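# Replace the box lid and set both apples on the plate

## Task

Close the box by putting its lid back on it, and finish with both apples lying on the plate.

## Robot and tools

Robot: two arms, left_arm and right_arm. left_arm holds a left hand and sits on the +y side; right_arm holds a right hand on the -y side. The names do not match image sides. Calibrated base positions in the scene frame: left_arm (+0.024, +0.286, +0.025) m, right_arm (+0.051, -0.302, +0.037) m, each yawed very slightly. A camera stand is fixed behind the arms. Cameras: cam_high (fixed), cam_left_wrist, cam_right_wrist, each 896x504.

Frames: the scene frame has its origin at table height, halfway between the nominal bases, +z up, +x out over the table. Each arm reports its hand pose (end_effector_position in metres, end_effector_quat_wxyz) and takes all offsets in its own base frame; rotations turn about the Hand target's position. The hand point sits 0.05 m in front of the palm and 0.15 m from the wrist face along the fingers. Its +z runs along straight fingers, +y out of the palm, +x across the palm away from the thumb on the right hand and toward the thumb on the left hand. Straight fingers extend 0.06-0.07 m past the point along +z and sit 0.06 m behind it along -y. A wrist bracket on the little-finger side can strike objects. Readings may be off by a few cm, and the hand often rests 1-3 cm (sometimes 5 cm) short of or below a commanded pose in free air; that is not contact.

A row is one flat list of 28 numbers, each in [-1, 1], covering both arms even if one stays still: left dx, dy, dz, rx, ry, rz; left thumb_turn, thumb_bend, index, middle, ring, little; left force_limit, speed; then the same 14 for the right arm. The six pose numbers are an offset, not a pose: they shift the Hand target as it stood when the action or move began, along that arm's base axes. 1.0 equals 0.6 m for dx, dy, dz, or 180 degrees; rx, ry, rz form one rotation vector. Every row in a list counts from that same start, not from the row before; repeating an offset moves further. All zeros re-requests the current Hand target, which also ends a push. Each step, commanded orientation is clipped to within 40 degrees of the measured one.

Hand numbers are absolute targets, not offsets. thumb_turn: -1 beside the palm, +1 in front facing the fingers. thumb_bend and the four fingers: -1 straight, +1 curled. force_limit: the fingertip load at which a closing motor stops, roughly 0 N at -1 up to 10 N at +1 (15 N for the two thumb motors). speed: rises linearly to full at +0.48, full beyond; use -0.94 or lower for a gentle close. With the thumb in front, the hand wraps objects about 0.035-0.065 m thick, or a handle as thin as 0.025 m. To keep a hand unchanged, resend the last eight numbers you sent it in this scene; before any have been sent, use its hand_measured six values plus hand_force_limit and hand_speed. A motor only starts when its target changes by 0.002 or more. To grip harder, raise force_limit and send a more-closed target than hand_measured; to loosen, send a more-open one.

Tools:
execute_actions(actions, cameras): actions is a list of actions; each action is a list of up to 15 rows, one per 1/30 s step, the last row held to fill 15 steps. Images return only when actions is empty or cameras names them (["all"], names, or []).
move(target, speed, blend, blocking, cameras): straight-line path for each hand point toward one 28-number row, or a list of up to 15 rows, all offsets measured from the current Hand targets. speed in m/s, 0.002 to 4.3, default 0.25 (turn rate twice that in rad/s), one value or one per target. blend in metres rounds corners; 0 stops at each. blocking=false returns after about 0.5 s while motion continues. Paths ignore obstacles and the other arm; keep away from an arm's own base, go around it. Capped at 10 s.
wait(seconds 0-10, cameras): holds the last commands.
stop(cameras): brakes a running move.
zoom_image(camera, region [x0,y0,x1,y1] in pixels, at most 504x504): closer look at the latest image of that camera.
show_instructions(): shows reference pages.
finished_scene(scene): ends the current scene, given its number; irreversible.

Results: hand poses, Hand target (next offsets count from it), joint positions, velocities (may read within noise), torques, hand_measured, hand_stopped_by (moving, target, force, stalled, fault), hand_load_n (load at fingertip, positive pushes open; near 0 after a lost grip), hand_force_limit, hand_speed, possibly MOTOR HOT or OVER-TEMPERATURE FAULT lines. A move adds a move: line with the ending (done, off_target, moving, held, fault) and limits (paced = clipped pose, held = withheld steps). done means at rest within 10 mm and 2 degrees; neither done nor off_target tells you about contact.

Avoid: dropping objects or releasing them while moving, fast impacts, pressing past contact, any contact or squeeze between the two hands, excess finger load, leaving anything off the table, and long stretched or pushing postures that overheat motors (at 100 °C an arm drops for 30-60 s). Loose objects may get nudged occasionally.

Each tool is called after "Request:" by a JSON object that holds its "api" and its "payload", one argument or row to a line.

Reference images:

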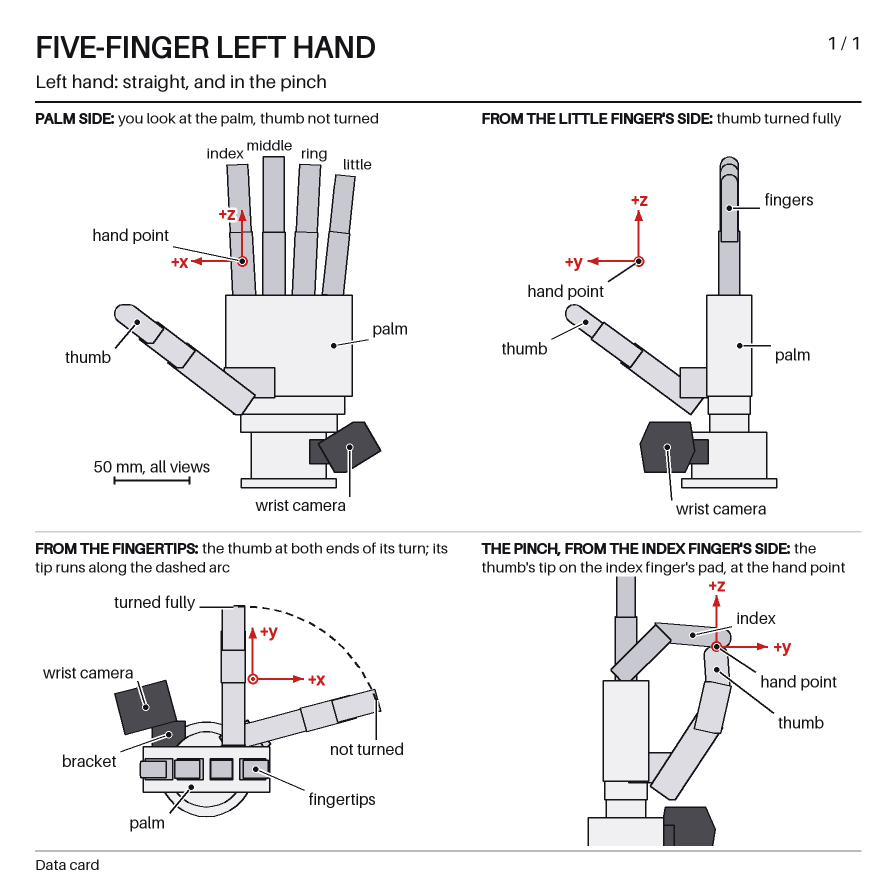

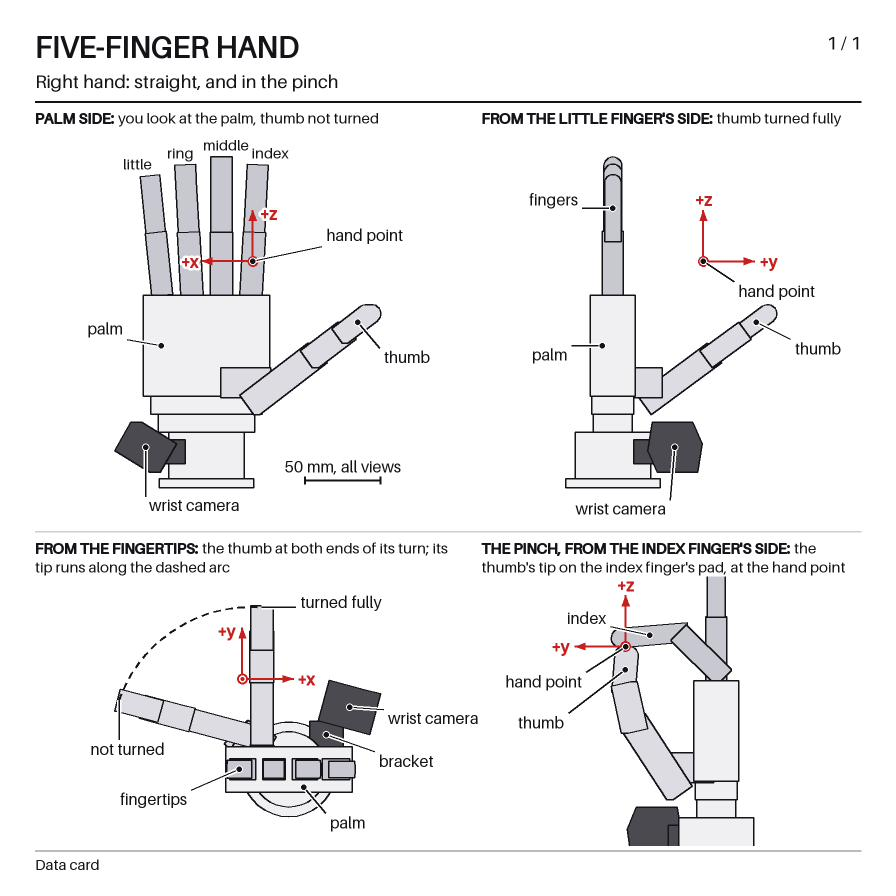

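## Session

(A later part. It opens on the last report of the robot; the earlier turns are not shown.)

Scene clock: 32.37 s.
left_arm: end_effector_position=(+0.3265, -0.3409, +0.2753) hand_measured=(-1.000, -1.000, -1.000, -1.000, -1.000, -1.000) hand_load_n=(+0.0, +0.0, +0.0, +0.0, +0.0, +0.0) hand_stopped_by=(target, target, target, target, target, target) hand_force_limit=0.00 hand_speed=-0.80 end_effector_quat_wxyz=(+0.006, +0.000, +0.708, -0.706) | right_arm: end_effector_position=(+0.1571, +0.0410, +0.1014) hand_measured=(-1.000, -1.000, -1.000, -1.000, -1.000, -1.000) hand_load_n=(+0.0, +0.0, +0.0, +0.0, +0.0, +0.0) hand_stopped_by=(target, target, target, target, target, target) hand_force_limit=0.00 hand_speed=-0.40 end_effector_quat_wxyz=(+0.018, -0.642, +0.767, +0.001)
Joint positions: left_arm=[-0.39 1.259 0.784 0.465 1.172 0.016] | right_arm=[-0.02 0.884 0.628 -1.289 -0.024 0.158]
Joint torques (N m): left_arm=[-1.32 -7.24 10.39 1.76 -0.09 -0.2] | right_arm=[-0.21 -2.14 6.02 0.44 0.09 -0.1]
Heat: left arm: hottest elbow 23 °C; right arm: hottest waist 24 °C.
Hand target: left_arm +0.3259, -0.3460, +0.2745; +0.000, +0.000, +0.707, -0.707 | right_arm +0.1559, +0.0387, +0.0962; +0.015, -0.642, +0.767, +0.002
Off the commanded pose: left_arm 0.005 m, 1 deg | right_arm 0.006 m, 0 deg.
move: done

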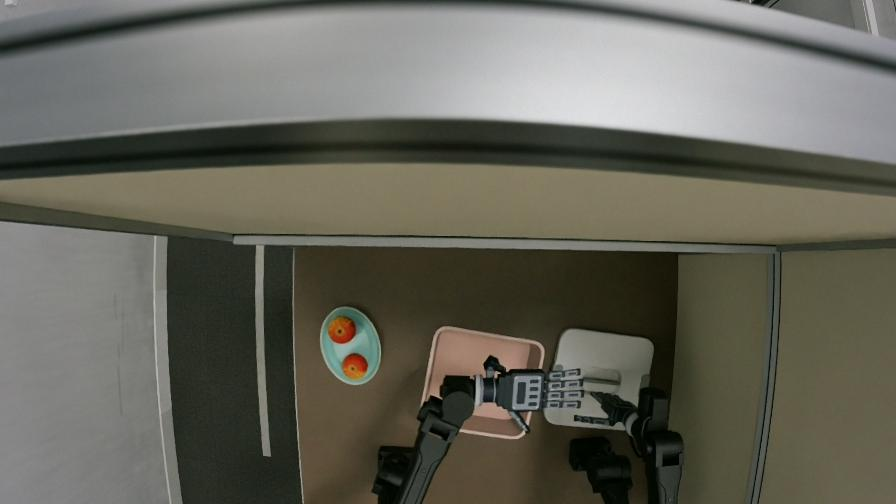

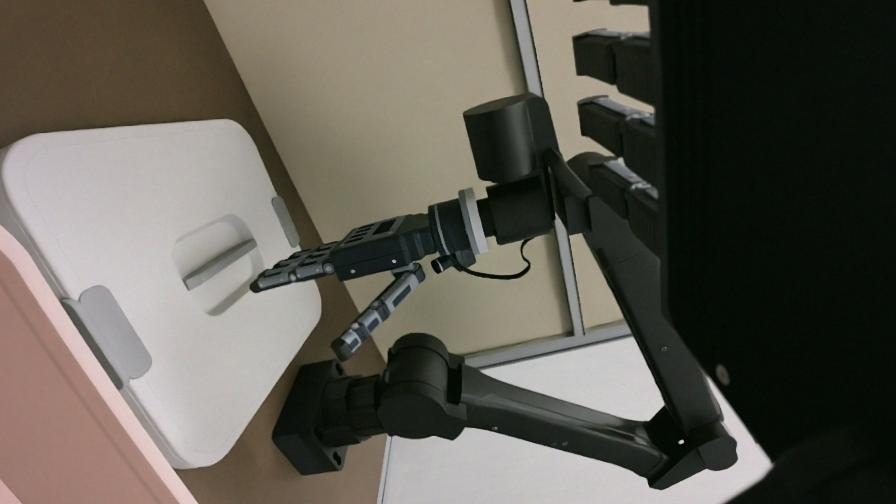

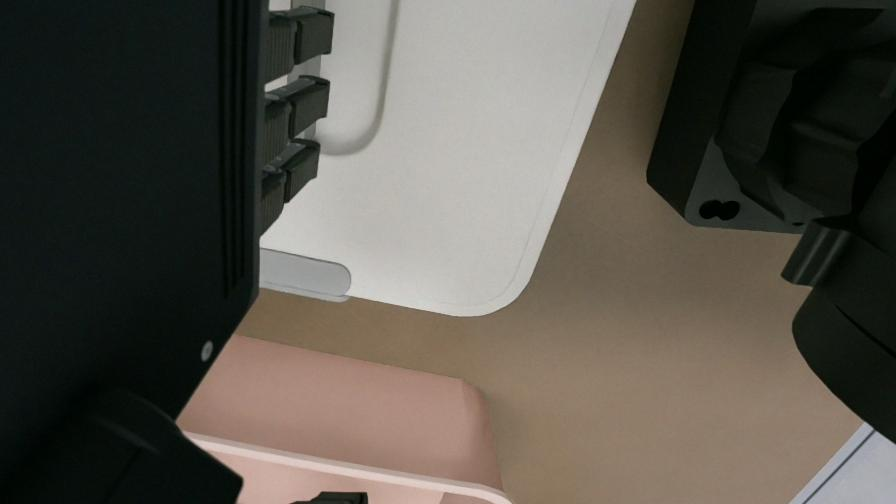

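Request:
{"api": "move", "payload": {
  "target": [0,0,0,0,0,0,-1,-1,-1,-1,-1,-1,0,-0.8,-0.017,-0.015,-0.042,0,0,0,-1,-1,-1,-1,-1,-1,0,-0.4],
  "cameras": ["cam_left_wrist","cam_right_wrist"],
  "speed": 0.1
}}

Request:
{"api": "zoom_image", "payload": {
  "camera": "cam_left_wrist",
  "region": [100, 150, 350, 350]
}}

Request:
{"api": "zoom_image", "payload": {
  "camera": "cam_right_wrist",
  "region": [250, 0, 550, 300]
}}

Scene clock: 34.20 s.
left_arm: end_effector_position=(+0.3265, -0.3409, +0.2753) hand_measured=(-1.000, -1.000, -1.000, -1.000, -1.000, -1.000) hand_load_n=(+0.0, +0.0, +0.0, +0.0, +0.0, +0.0) hand_stopped_by=(target, target, target, target, target, target) hand_force_limit=0.00 hand_speed=-0.80 end_effector_quat_wxyz=(+0.006, +0.000, +0.708, -0.706) | right_arm: end_effector_position=(+0.1470, +0.0318, +0.0753) hand_measured=(-1.000, -1.000, -1.000, -1.000, -1.000, -1.000) hand_load_n=(+0.0, +0.0, +0.0, +0.0, +0.0, +0.0) hand_stopped_by=(target, target, target, target, target, target) hand_force_limit=0.00 hand_speed=-0.40 end_effector_quat_wxyz=(+0.015, -0.641, +0.767, +0.002)
Joint positions: left_arm=[-0.39 1.259 0.784 0.465 1.172 0.016] | right_arm=[-0.067 0.884 0.556 -1.224 -0.024 0.111]
Joint torques (N m): left_arm=[-1.32 -7.24 10.39 1.76 -0.09 -0.2] | right_arm=[0.03 -2.08 5.86 0.5 0.06 -0.13]
Heat: left arm: hottest elbow 23 °C; right arm: hottest waist 24 °C.
Hand target: left_arm +0.3259, -0.3460, +0.2745; +0.000, +0.000, +0.707, -0.707 | right_arm +0.1457, +0.0297, +0.0710; +0.015, -0.642, +0.767, +0.002
Off the commanded pose: left_arm 0.005 m, 1 deg | right_arm 0.005 m, 0 deg.
move: done
Images, in order (width x height): cam_left_wrist 896x504, cam_right_wrist 896x504.

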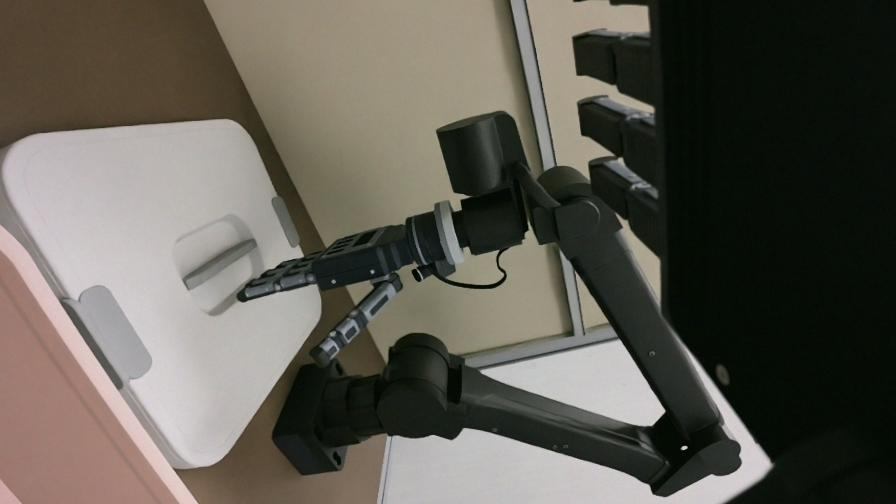

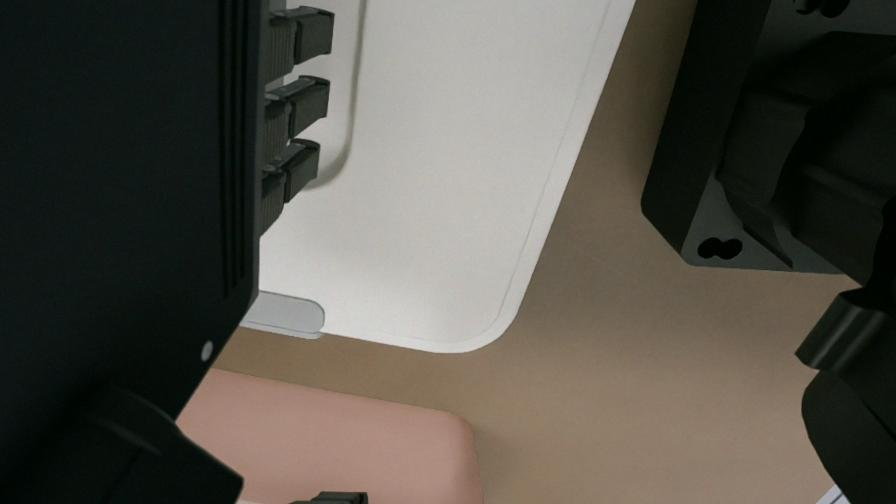

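Scaled by 2.016.

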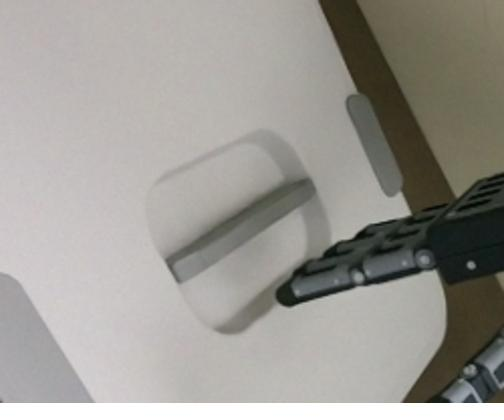

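Scaled by 1.680.

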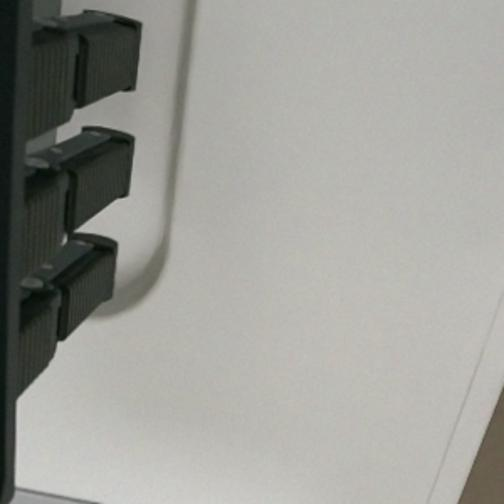

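Request:
{"api": "move", "payload": {
  "target": [
    [0,0,0,0,0,0,-1,-1,-1,-1,-1,-1,0,-0.8,0.012,0,0,0,0,0,-1,-1,-1,-1,-1,-1,0,-0.4],
    [0,0,0,0,0,0,-1,-1,-1,-1,-1,-1,0,-0.8,0.012,0,-0.035,0,0,0,-1,-1,-1,-1,-1,-1,0,-0.4]
  ],
  "cameras": ["cam_left_wrist","cam_right_wrist"],
  "speed": 0.06
}}

Request:
{"api": "zoom_image", "payload": {
  "camera": "cam_left_wrist",
  "region": [100, 150, 350, 350]
}}

Request:
{"api": "zoom_image", "payload": {
  "camera": "cam_right_wrist",
  "region": [250, 0, 550, 300]
}}

Scene clock: 36.30 s.
left_arm: end_effector_position=(+0.3265, -0.3409, +0.2753) hand_measured=(-1.000, -1.000, -1.000, -1.000, -1.000, -1.000) hand_load_n=(-0.5, +0.0, +0.0, +0.0, +0.0, +0.0) hand_stopped_by=(target, target, target, target, target, target) hand_force_limit=0.00 hand_speed=-0.80 end_effector_quat_wxyz=(+0.006, +0.000, +0.708, -0.706) | right_arm: end_effector_position=(+0.1551, +0.0312, +0.0557) hand_measured=(-1.000, -1.000, -1.000, -1.000, -1.000, -1.000) hand_load_n=(+0.0, +0.0, +0.0, +0.0, +0.0, +0.0) hand_stopped_by=(target, target, target, target, target, target) hand_force_limit=0.00 hand_speed=-0.40 end_effector_quat_wxyz=(+0.020, -0.642, +0.767, -0.002)
Joint positions: left_arm=[-0.39 1.259 0.784 0.465 1.172 0.016] | right_arm=[-0.067 0.929 0.525 -1.136 -0.024 0.111]
Joint torques (N m): left_arm=[-1.32 -7.24 10.4 1.77 -0.09 -0.2] | right_arm=[0.03 -1.14 5.76 0.47 0.05 -0.09]
Heat: left arm: hottest elbow 24 °C; right arm: hottest waist 24 °C.
Hand target: left_arm +0.3259, -0.3460, +0.2745; +0.000, +0.000, +0.707, -0.707 | right_arm +0.1528, +0.0297, +0.0500; +0.015, -0.642, +0.767, +0.002
Off the commanded pose: left_arm 0.005 m, 1 deg | right_arm 0.006 m, 1 deg.
move: done
Images, in order (width x height): cam_left_wrist 896x504, cam_right_wrist 896x504.

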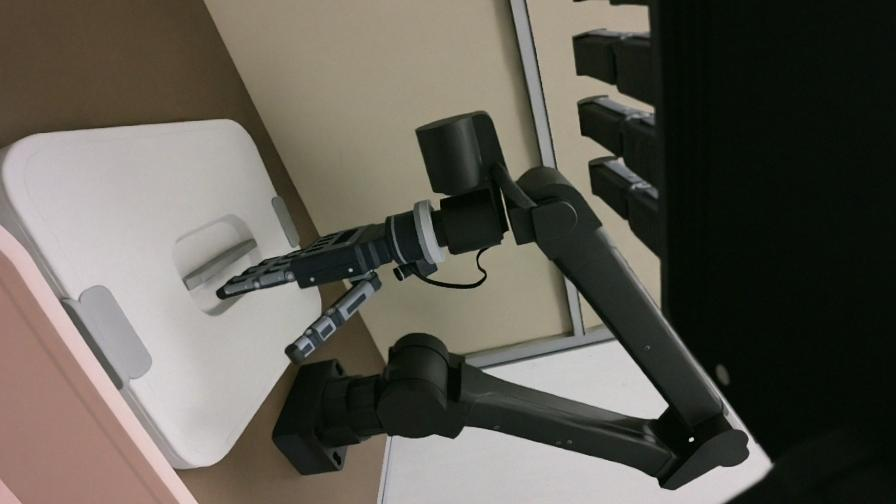

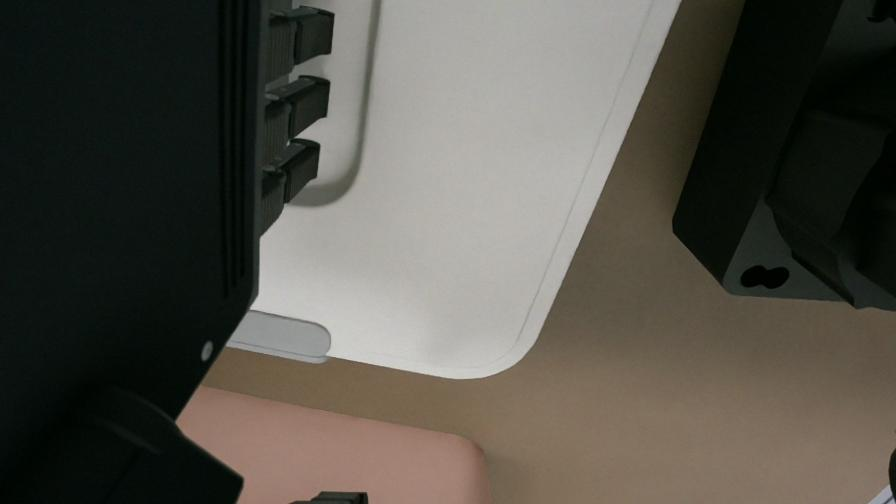

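Scaled by 2.016.

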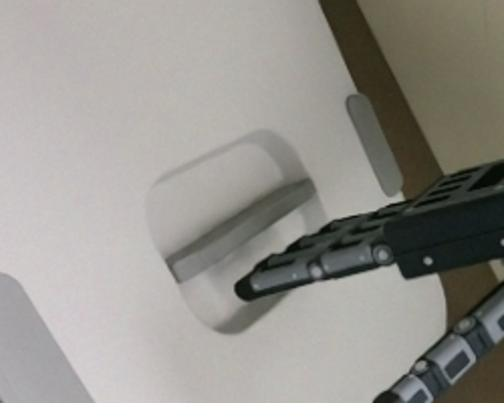

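Scaled by 1.680.

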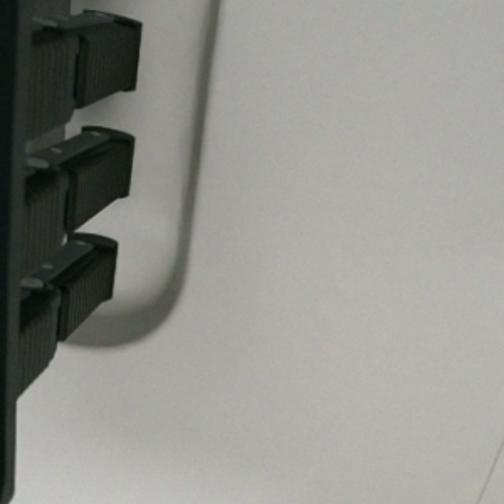

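Request:
{"api": "move", "payload": {
  "target": [0,0,0,0,0,0,-1,-1,-1,-1,-1,-1,0,-0.8,0.0,0,-0.018,0,0,0,-1,-1,-1,-1,-1,-1,0,-0.4],
  "cameras": ["cam_left_wrist","cam_right_wrist"],
  "speed": 0.04
}}

Request:
{"api": "zoom_image", "payload": {
  "camera": "cam_left_wrist",
  "region": [150, 180, 300, 330]
}}

Scene clock: 37.70 s.
left_arm: end_effector_position=(+0.3265, -0.3409, +0.2753) hand_measured=(-1.000, -1.000, -1.000, -1.000, -1.000, -1.000) hand_load_n=(-0.5, +0.0, +0.0, +0.0, +0.0, +0.0) hand_stopped_by=(target, target, target, target, target, target) hand_force_limit=0.00 hand_speed=-0.80 end_effector_quat_wxyz=(+0.006, +0.000, +0.708, -0.706) | right_arm: end_effector_position=(+0.1556, +0.0312, +0.0450) hand_measured=(-1.000, -1.000, -1.000, -1.000, -1.000, -1.000) hand_load_n=(+0.0, +0.0, +0.0, +0.0, +0.0, +0.0) hand_stopped_by=(target, target, target, target, target, target) hand_force_limit=0.00 hand_speed=-0.40 end_effector_quat_wxyz=(+0.020, -0.642, +0.767, -0.002)
Joint positions: left_arm=[-0.39 1.259 0.784 0.465 1.172 0.016] | right_arm=[-0.067 0.948 0.504 -1.096 -0.024 0.111]
Joint torques (N m): left_arm=[-1.32 -7.24 10.39 1.76 -0.09 -0.2] | right_arm=[0.03 -1.26 5.64 0.42 0.06 -0.1]
Heat: left arm: hottest elbow 24 °C; right arm: hottest waist 24 °C.
Hand target: left_arm +0.3259, -0.3460, +0.2745; +0.000, +0.000, +0.707, -0.707 | right_arm +0.1529, +0.0297, +0.0393; +0.015, -0.642, +0.767, +0.002
Off the commanded pose: left_arm 0.005 m, 1 deg | right_arm 0.007 m, 1 deg.
move: done
Images, in order (width x height): cam_left_wrist 896x504, cam_right_wrist 896x504.

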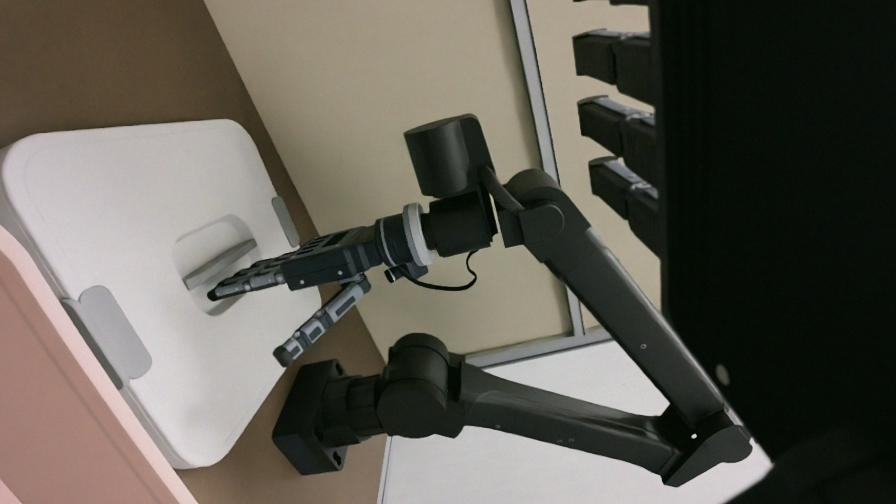

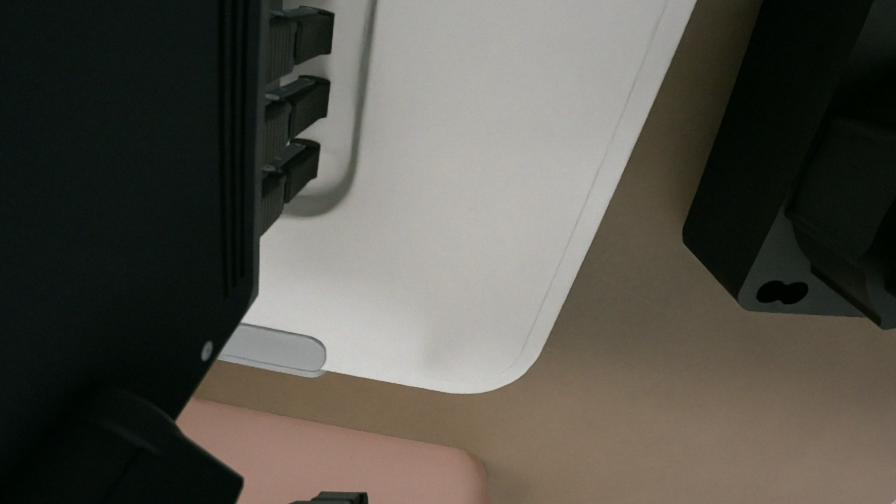

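Scaled by 3.360.

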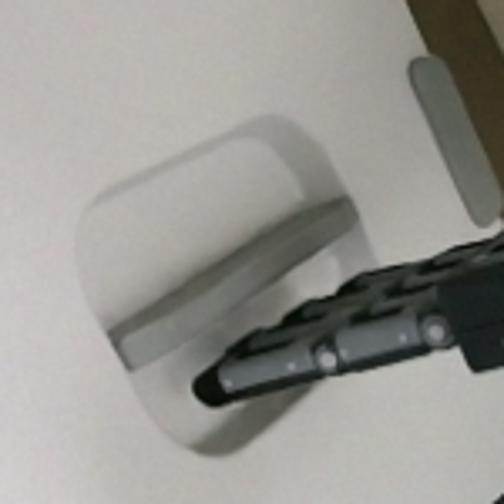

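Request:
{"api": "move", "payload": {
  "target": [0,0,0,0,0,0,-1,-1,-1,-1,-1,-1,0,-0.8,0.28,0,0,0,0,0,-1,-1,-1,-1,-1,-1,0,-0.4],
  "cameras": ["all"],
  "speed": 0.08
}}

Request:
{"api": "zoom_image", "payload": {
  "camera": "cam_left_wrist",
  "region": [50, 0, 400, 300]
}}

Scene clock: 40.80 s.
left_arm: end_effector_position=(+0.3265, -0.3409, +0.2753) hand_measured=(-1.000, -1.000, -1.000, -1.000, -1.000, -1.000) hand_load_n=(+0.0, +0.0, -0.5, +0.0, +0.0, +0.0) hand_stopped_by=(target, target, target, target, target, target) hand_force_limit=0.00 hand_speed=-0.80 end_effector_quat_wxyz=(+0.006, +0.000, +0.708, -0.706) | right_arm: end_effector_position=(+0.2947, +0.0275, +0.0435) hand_measured=(-1.000, -1.000, -1.000, -1.000, -1.000, -1.000) hand_load_n=(+0.5, +0.0, +0.0, -5.0, +0.0, +0.0) hand_stopped_by=(target, target, target, target, target, target) hand_force_limit=0.00 hand_speed=-0.40 end_effector_quat_wxyz=(+0.003, -0.642, +0.766, +0.014)
Joint positions: left_arm=[-0.39 1.259 0.784 0.465 1.172 0.016] | right_arm=[-0.051 1.417 0.849 -1.019 -0.025 0.125]
Joint torques (N m): left_arm=[-1.32 -7.24 10.39 1.77 -0.09 -0.2] | right_arm=[1.73 -6.65 8.76 1.37 0.06 0.06]
Motor temperatures (°C): left_arm=[22 21 24 23 20 23] | right_arm=[24 22 24 22 20 23]
Heat: left arm: hottest elbow 24 °C; right arm: hottest waist 24 °C.
Hand target: left_arm +0.3259, -0.3460, +0.2745; +0.000, +0.000, +0.707, -0.707 | right_arm +0.3209, +0.0297, +0.0392; +0.015, -0.642, +0.767, +0.002
Off the commanded pose: left_arm 0.005 m, 1 deg | right_arm 0.027 m, 2 deg.
move: off_target (right_arm)

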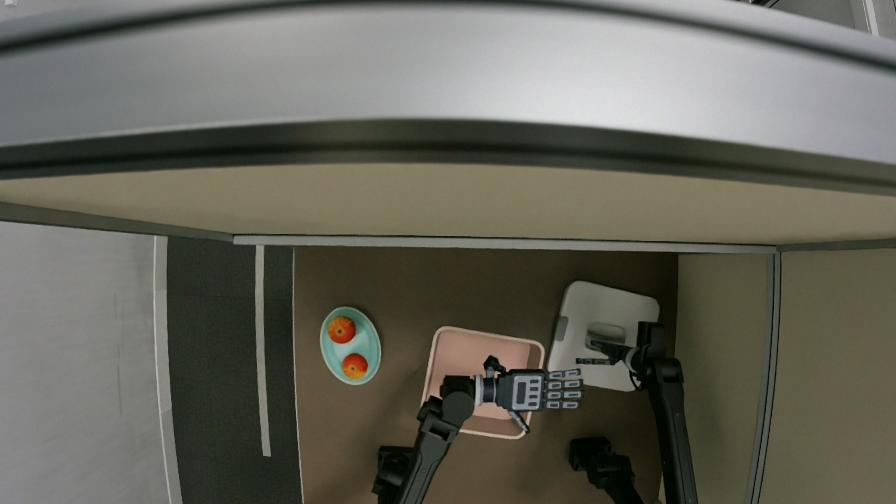

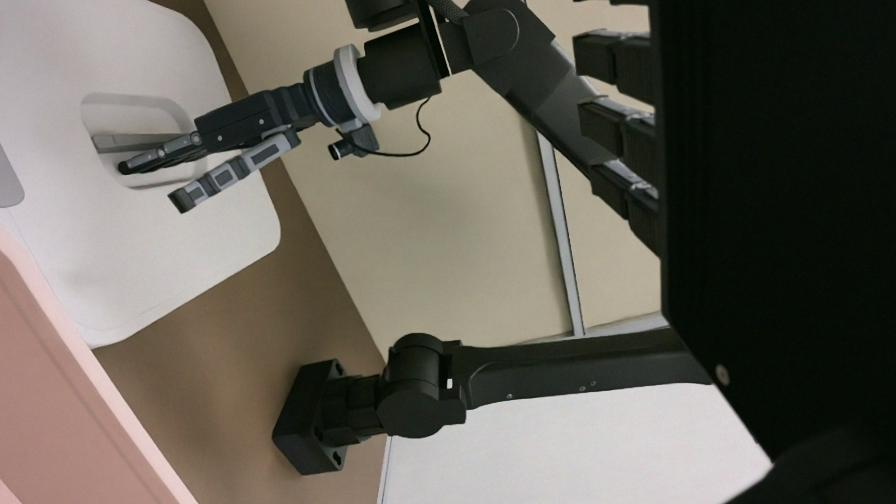

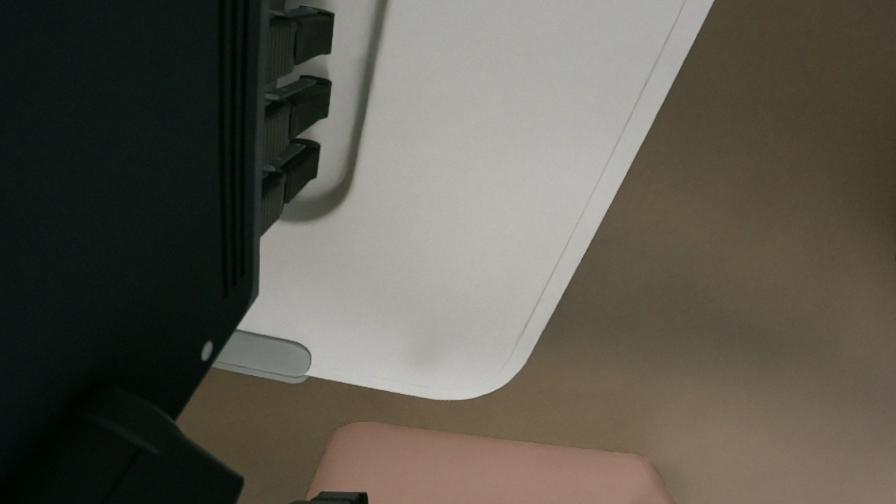

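Scaled by 1.440.

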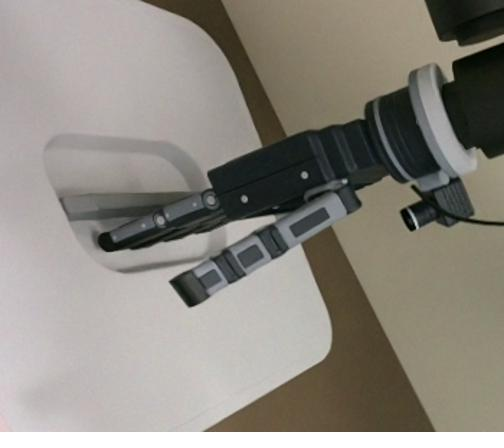

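Request:
{"api": "move", "payload": {
  "target": [
    [0,0,0,0,0,0,-1,-1,-1,-1,-1,-1,0,-0.8,-0.06,0,0,0,0,0,-1,-1,-1,-1,-1,-1,0,-0.4],
    [0,0,0,0,0,0,-1,-1,-1,-1,-1,-1,0,-0.8,-0.06,0,0.3,0,0,0,-1,-1,-1,-1,-1,-1,0,-0.4],
    [0,0,0,0,0,0,-1,-1,-1,-1,-1,-1,0,-0.8,0.215,-0.05,0.868,0,-0.5,0,-1,-1,-1,-1,-1,-1,0,-0.4]
  ],
  "cameras": ["all"],
  "blend": [0.005,0.05,0]
}}

Scene clock: 47.97 s.
left_arm: end_effector_position=(+0.3265, -0.3409, +0.2753) hand_measured=(-1.000, -1.000, -1.000, -1.000, -1.000, -1.000) hand_load_n=(-0.5, +0.0, +0.0, +0.0, +0.0, +0.0) hand_stopped_by=(target, target, target, target, target, target) hand_force_limit=0.00 hand_speed=-0.80 end_effector_quat_wxyz=(+0.006, +0.000, +0.708, -0.706) | right_arm: end_effector_position=(+0.4475, +0.0030, +0.5522) hand_measured=(-1.000, -1.000, -1.000, -1.000, -1.000, -1.000) hand_load_n=(+0.0, -0.5, +0.0, +0.0, +0.0, +0.0) hand_stopped_by=(target, target, target, target, target, target) hand_force_limit=0.00 hand_speed=-0.40 end_effector_quat_wxyz=(+0.547, -0.464, +0.534, -0.447)
Joint positions: left_arm=[-0.39 1.259 0.784 0.465 1.172 0.016] | right_arm=[-0.166 0.871 1.254 -0.384 -0.196 0.171]
Joint torques (N m): left_arm=[-1.38 -7.24 10.4 1.77 -0.09 -0.2] | right_arm=[0.21 -3.55 8.24 2.35 0.01 0.08]
Heat: left arm: hottest elbow 24 °C; right arm: hottest elbow 25 °C.
Hand target: left_arm +0.3259, -0.3460, +0.2745; +0.000, +0.000, +0.707, -0.707 | right_arm +0.4499, -0.0003, +0.5600; +0.553, -0.455, +0.531, -0.453
Off the commanded pose: left_arm 0.005 m, 1 deg | right_arm 0.009 m, 1 deg.
move: done

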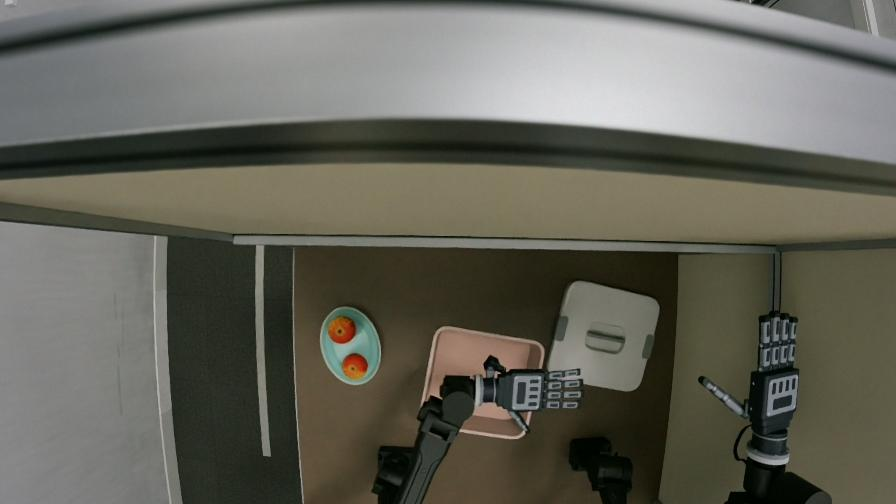

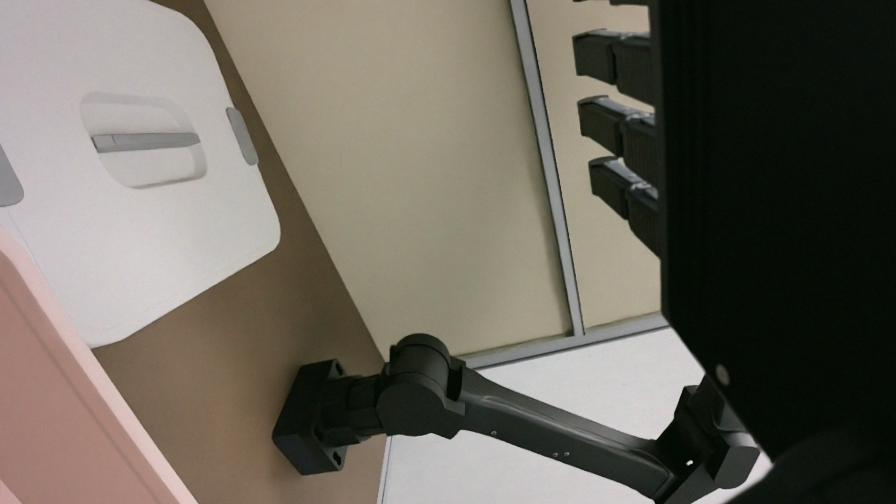

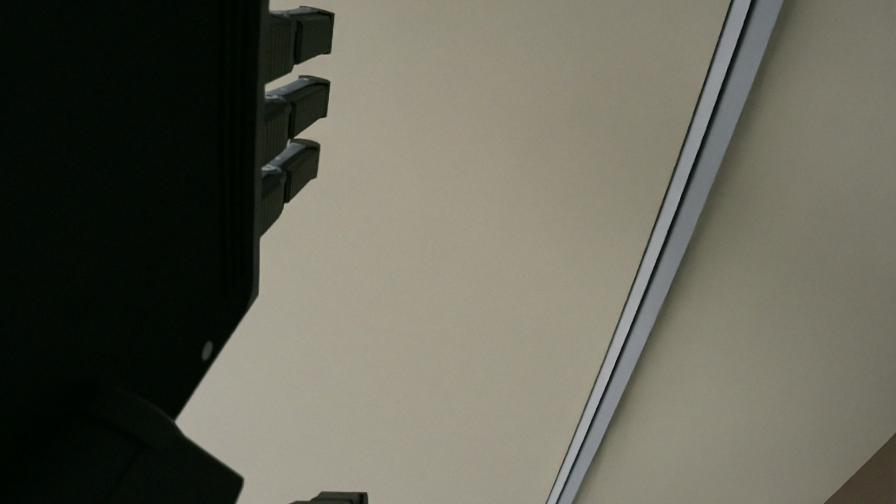

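Request:
{"api": "move", "payload": {
  "target": [
    [0.123,-0.173,0.043,0.1613,0.1354,0.4295,-1,-1,-1,-1,-1,-1,0,-0.8,0,0,0,0,0,0,-1,-1,-1,-1,-1,-1,0,-0.4],
    [0.107,-0.445,-0.141,0.1613,0.1354,0.4295,1,-0.3,0,0,-1,-1,0,-0.4,0,0,0,0,0,0,-1,-1,-1,-1,-1,-1,0,-0.4]
  ],
  "cameras": ["all"],
  "blend": [0.03,0]
}}

Request:
{"api": "zoom_image", "payload": {
  "camera": "cam_high",
  "region": [400, 260, 680, 460]
}}

Scene clock: 54.90 s.
left_arm: end_effector_position=(+0.3850, -0.5902, +0.1672) hand_measured=(+1.000, -0.300, +0.000, +0.000, -1.000, -1.000) hand_load_n=(+0.0, +0.0, +0.0, +0.0, -0.5, +0.0) hand_stopped_by=(target, target, target, target, target, target) hand_force_limit=0.00 hand_speed=-0.40 end_effector_quat_wxyz=(+0.304, -0.565, +0.692, -0.331) | right_arm: end_effector_position=(+0.4475, +0.0030, +0.5522) hand_measured=(-1.000, -1.000, -1.000, -1.000, -1.000, -1.000) hand_load_n=(-0.5, +0.0, +0.0, +0.0, +0.0, +0.0) hand_stopped_by=(target, target, target, target, target, target) hand_force_limit=0.00 hand_speed=-0.40 end_effector_quat_wxyz=(+0.547, -0.464, +0.534, -0.447)
Joint positions: left_arm=[-1.11 1.853 1.632 -0.698 -0.722 -0.655] | right_arm=[-0.166 0.871 1.254 -0.384 -0.196 0.171]
Joint torques (N m): left_arm=[-1.03 -17.2 15.9 0.92 -0.55 -0.17] | right_arm=[-0.09 -3.43 8.21 2.29 0.01 0.07]
Heat: left arm: hottest elbow 26 °C; right arm: hottest elbow 26 °C.
Hand target: left_arm +0.3902, -0.6130, +0.1900; +0.297, -0.570, +0.679, -0.354 | right_arm +0.4499, -0.0003, +0.5599; +0.553, -0.455, +0.531, -0.453
Off the commanded pose: left_arm 0.032 m, 3 deg | right_arm 0.009 m, 1 deg.
move: off_target (left_arm); target 2's new numbers were sent with left_arm's hand 0.033 m and 3 deg from that target

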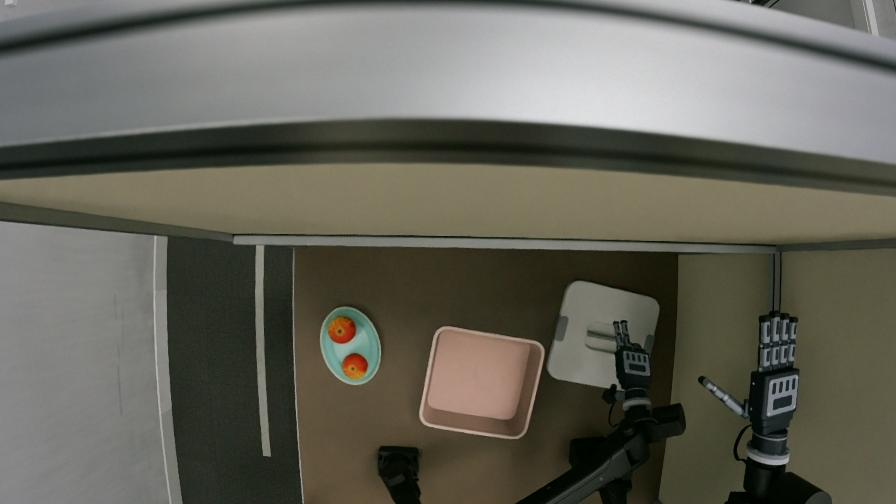

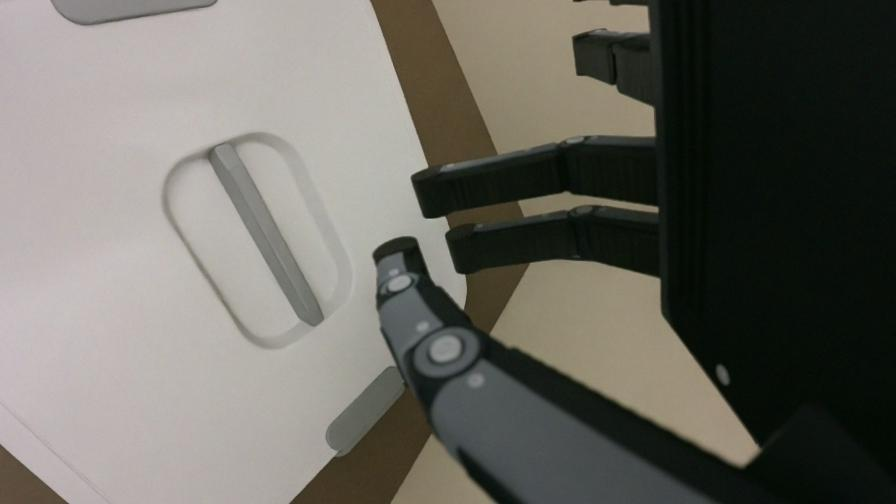

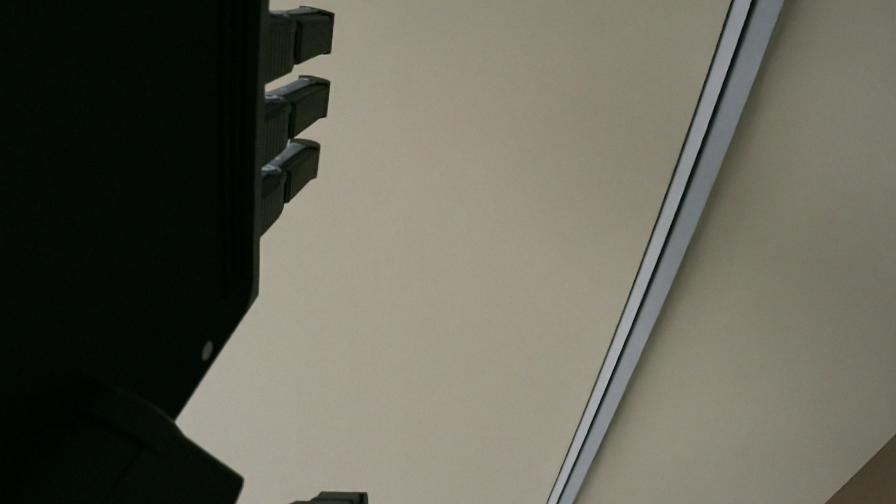

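Scaled by 1.800.

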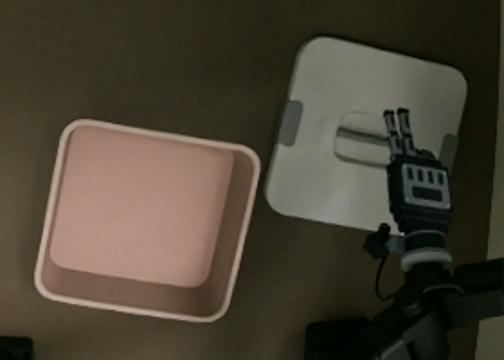

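Request:
{"api": "move", "payload": {
  "target": [0.023,-0.062,-0.128,0,0,0,1,-0.3,0,0,-1,-1,0,-0.4,0,0,0,0,0,0,-1,-1,-1,-1,-1,-1,0,-0.4],
  "cameras": ["cam_left_wrist"],
  "speed": 0.15
}}

Scene clock: 57.33 s.
left_arm: end_effector_position=(+0.4003, -0.6205, +0.0878) hand_measured=(+1.000, -0.300, +0.000, +0.000, -1.000, -1.000) hand_load_n=(+0.0, +0.0, +0.0, +0.0, +0.5, +0.0) hand_stopped_by=(target, target, target, target, target, target) hand_force_limit=0.00 hand_speed=-0.40 end_effector_quat_wxyz=(+0.307, -0.566, +0.694, -0.322) | right_arm: end_effector_position=(+0.4475, +0.0030, +0.5522) hand_measured=(-1.000, -1.000, -1.000, -1.000, -1.000, -1.000) hand_load_n=(-0.5, +0.0, +0.0, +0.0, +0.0, +0.0) hand_stopped_by=(target, target, target, target, target, target) hand_force_limit=0.00 hand_speed=-0.40 end_effector_quat_wxyz=(+0.547, -0.464, +0.534, -0.447)
Joint positions: left_arm=[-1.11 2.01 1.664 -0.595 -0.726 -0.661] | right_arm=[-0.166 0.871 1.254 -0.384 -0.196 0.171]
Joint torques (N m): left_arm=[-1.55 -19.37 15.36 1.47 -0.57 -0.18] | right_arm=[-0.09 -3.49 8.24 2.26 0.02 0.08]
Heat: left arm: hottest elbow 27 °C; right arm: hottest elbow 26 °C.
Hand target: left_arm +0.4040, -0.6501, +0.1133; +0.297, -0.570, +0.679, -0.354 | right_arm +0.4499, -0.0003, +0.5599; +0.553, -0.455, +0.531, -0.453
Off the commanded pose: left_arm 0.039 m, 4 deg | right_arm 0.009 m, 1 deg.
move: off_target (left_arm)
Images, in order (width x height): cam_left_wrist 896x504.

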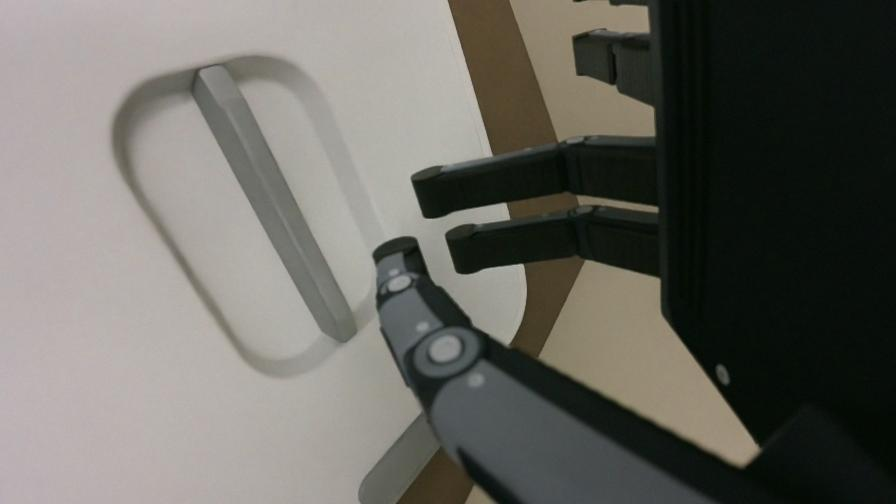

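Request:
{"api": "move", "payload": {
  "target": [-0.010,0.0035,-0.055,-0.0154,0.002,0.0117,1,-0.3,0,0,-1,-1,0,-0.4,0,0,0,0,0,0,-1,-1,-1,-1,-1,-1,0,-0.4],
  "cameras": ["cam_left_wrist"],
  "speed": 0.1
}}

Scene clock: 59.53 s.
left_arm: end_effector_position=(+0.4064, -0.6416, +0.0954) hand_measured=(+1.000, -0.300, +0.000, +0.000, -1.000, -1.000) hand_load_n=(+0.0, +0.0, +0.0, -0.5, +0.0, +0.0) hand_stopped_by=(target, target, target, target, target, target) hand_force_limit=0.00 hand_speed=-0.40 end_effector_quat_wxyz=(+0.290, -0.591, +0.659, -0.364) | right_arm: end_effector_position=(+0.4475, +0.0030, +0.5522) hand_measured=(-1.000, -1.000, -1.000, -1.000, -1.000, -1.000) hand_load_n=(+0.0, +0.5, +0.0, -0.5, +0.0, +0.0) hand_stopped_by=(target, target, target, target, target, target) hand_force_limit=0.00 hand_speed=-0.40 end_effector_quat_wxyz=(+0.547, -0.464, +0.534, -0.447)
Joint positions: left_arm=[-1.115 2.018 1.664 -0.514 -0.733 -0.727] | right_arm=[-0.166 0.871 1.254 -0.384 -0.196 0.171]
Joint torques (N m): left_arm=[-1.61 -18.84 9.77 1.51 -0.55 -0.19] | right_arm=[0.15 -3.72 8.24 2.24 0.01 0.06]
Heat: left arm: hottest elbow 27 °C; right arm: hottest elbow 27 °C.
Hand target: left_arm +0.3979, -0.6481, +0.0801; +0.287, -0.591, +0.661, -0.363 | right_arm +0.4499, -0.0003, +0.5599; +0.553, -0.455, +0.531, -0.453
Off the commanded pose: left_arm 0.018 m, 0 deg | right_arm 0.009 m, 1 deg.
move: off_target (left_arm)
Images, in order (width x height): cam_left_wrist 896x504.

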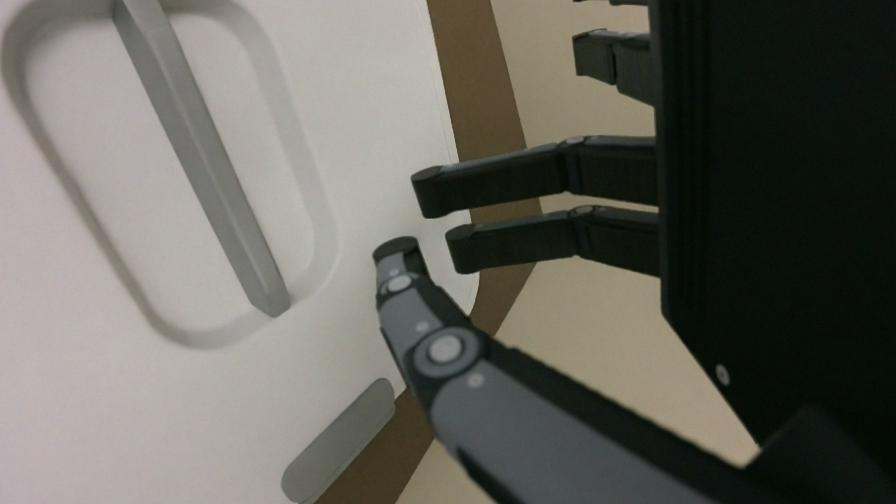

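Request:
{"api": "move", "payload": {
  "target": [-0.020,0.039,-0.067,0.012,-0.002,-0.0085,1,-0.3,0,0,-1,-1,0,-0.4,0,0,0,0,0,0,-1,-1,-1,-1,-1,-1,0,-0.4],
  "cameras": ["cam_left_wrist"],
  "speed": 0.1
}}

Scene clock: 60.93 s.
left_arm: end_effector_position=(+0.3966, -0.6223, +0.0506) hand_measured=(+1.000, -0.300, +0.000, +0.000, -1.000, -1.000) hand_load_n=(+0.0, +0.0, +0.0, +0.5, +0.0, +0.0) hand_stopped_by=(target, target, target, target, target, target) hand_force_limit=0.00 hand_speed=-0.40 end_effector_quat_wxyz=(+0.294, -0.586, +0.664, -0.359) | right_arm: end_effector_position=(+0.4475, +0.0030, +0.5522) hand_measured=(-1.000, -1.000, -1.000, -1.000, -1.000, -1.000) hand_load_n=(+0.0, +0.0, +0.0, +0.0, +0.0, +0.0) hand_stopped_by=(target, target, target, target, target, target) hand_force_limit=0.00 hand_speed=-0.40 end_effector_quat_wxyz=(+0.547, -0.464, +0.534, -0.447)
Joint positions: left_arm=[-1.116 2.018 1.539 -0.396 -0.735 -0.714] | right_arm=[-0.166 0.871 1.254 -0.384 -0.196 0.171]
Joint torques (N m): left_arm=[-1.79 -19.19 8.75 1.73 -0.55 0.11] | right_arm=[0.03 -3.55 8.28 2.32 0.01 0.08]
Heat: left arm: hottest elbow 27 °C; right arm: hottest elbow 27 °C.
Hand target: left_arm +0.3859, -0.6246, +0.0399; +0.295, -0.575, +0.675, -0.356 | right_arm +0.4499, -0.0003, +0.5599; +0.553, -0.455, +0.531, -0.453
Off the commanded pose: left_arm 0.015 m, 2 deg | right_arm 0.009 m, 1 deg.
move: off_target (left_arm)
Images, in order (width x height): cam_left_wrist 896x504.

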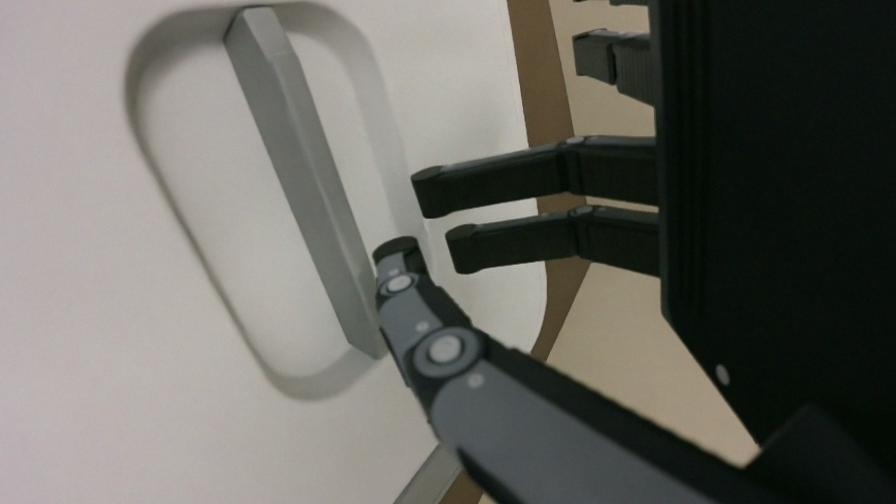

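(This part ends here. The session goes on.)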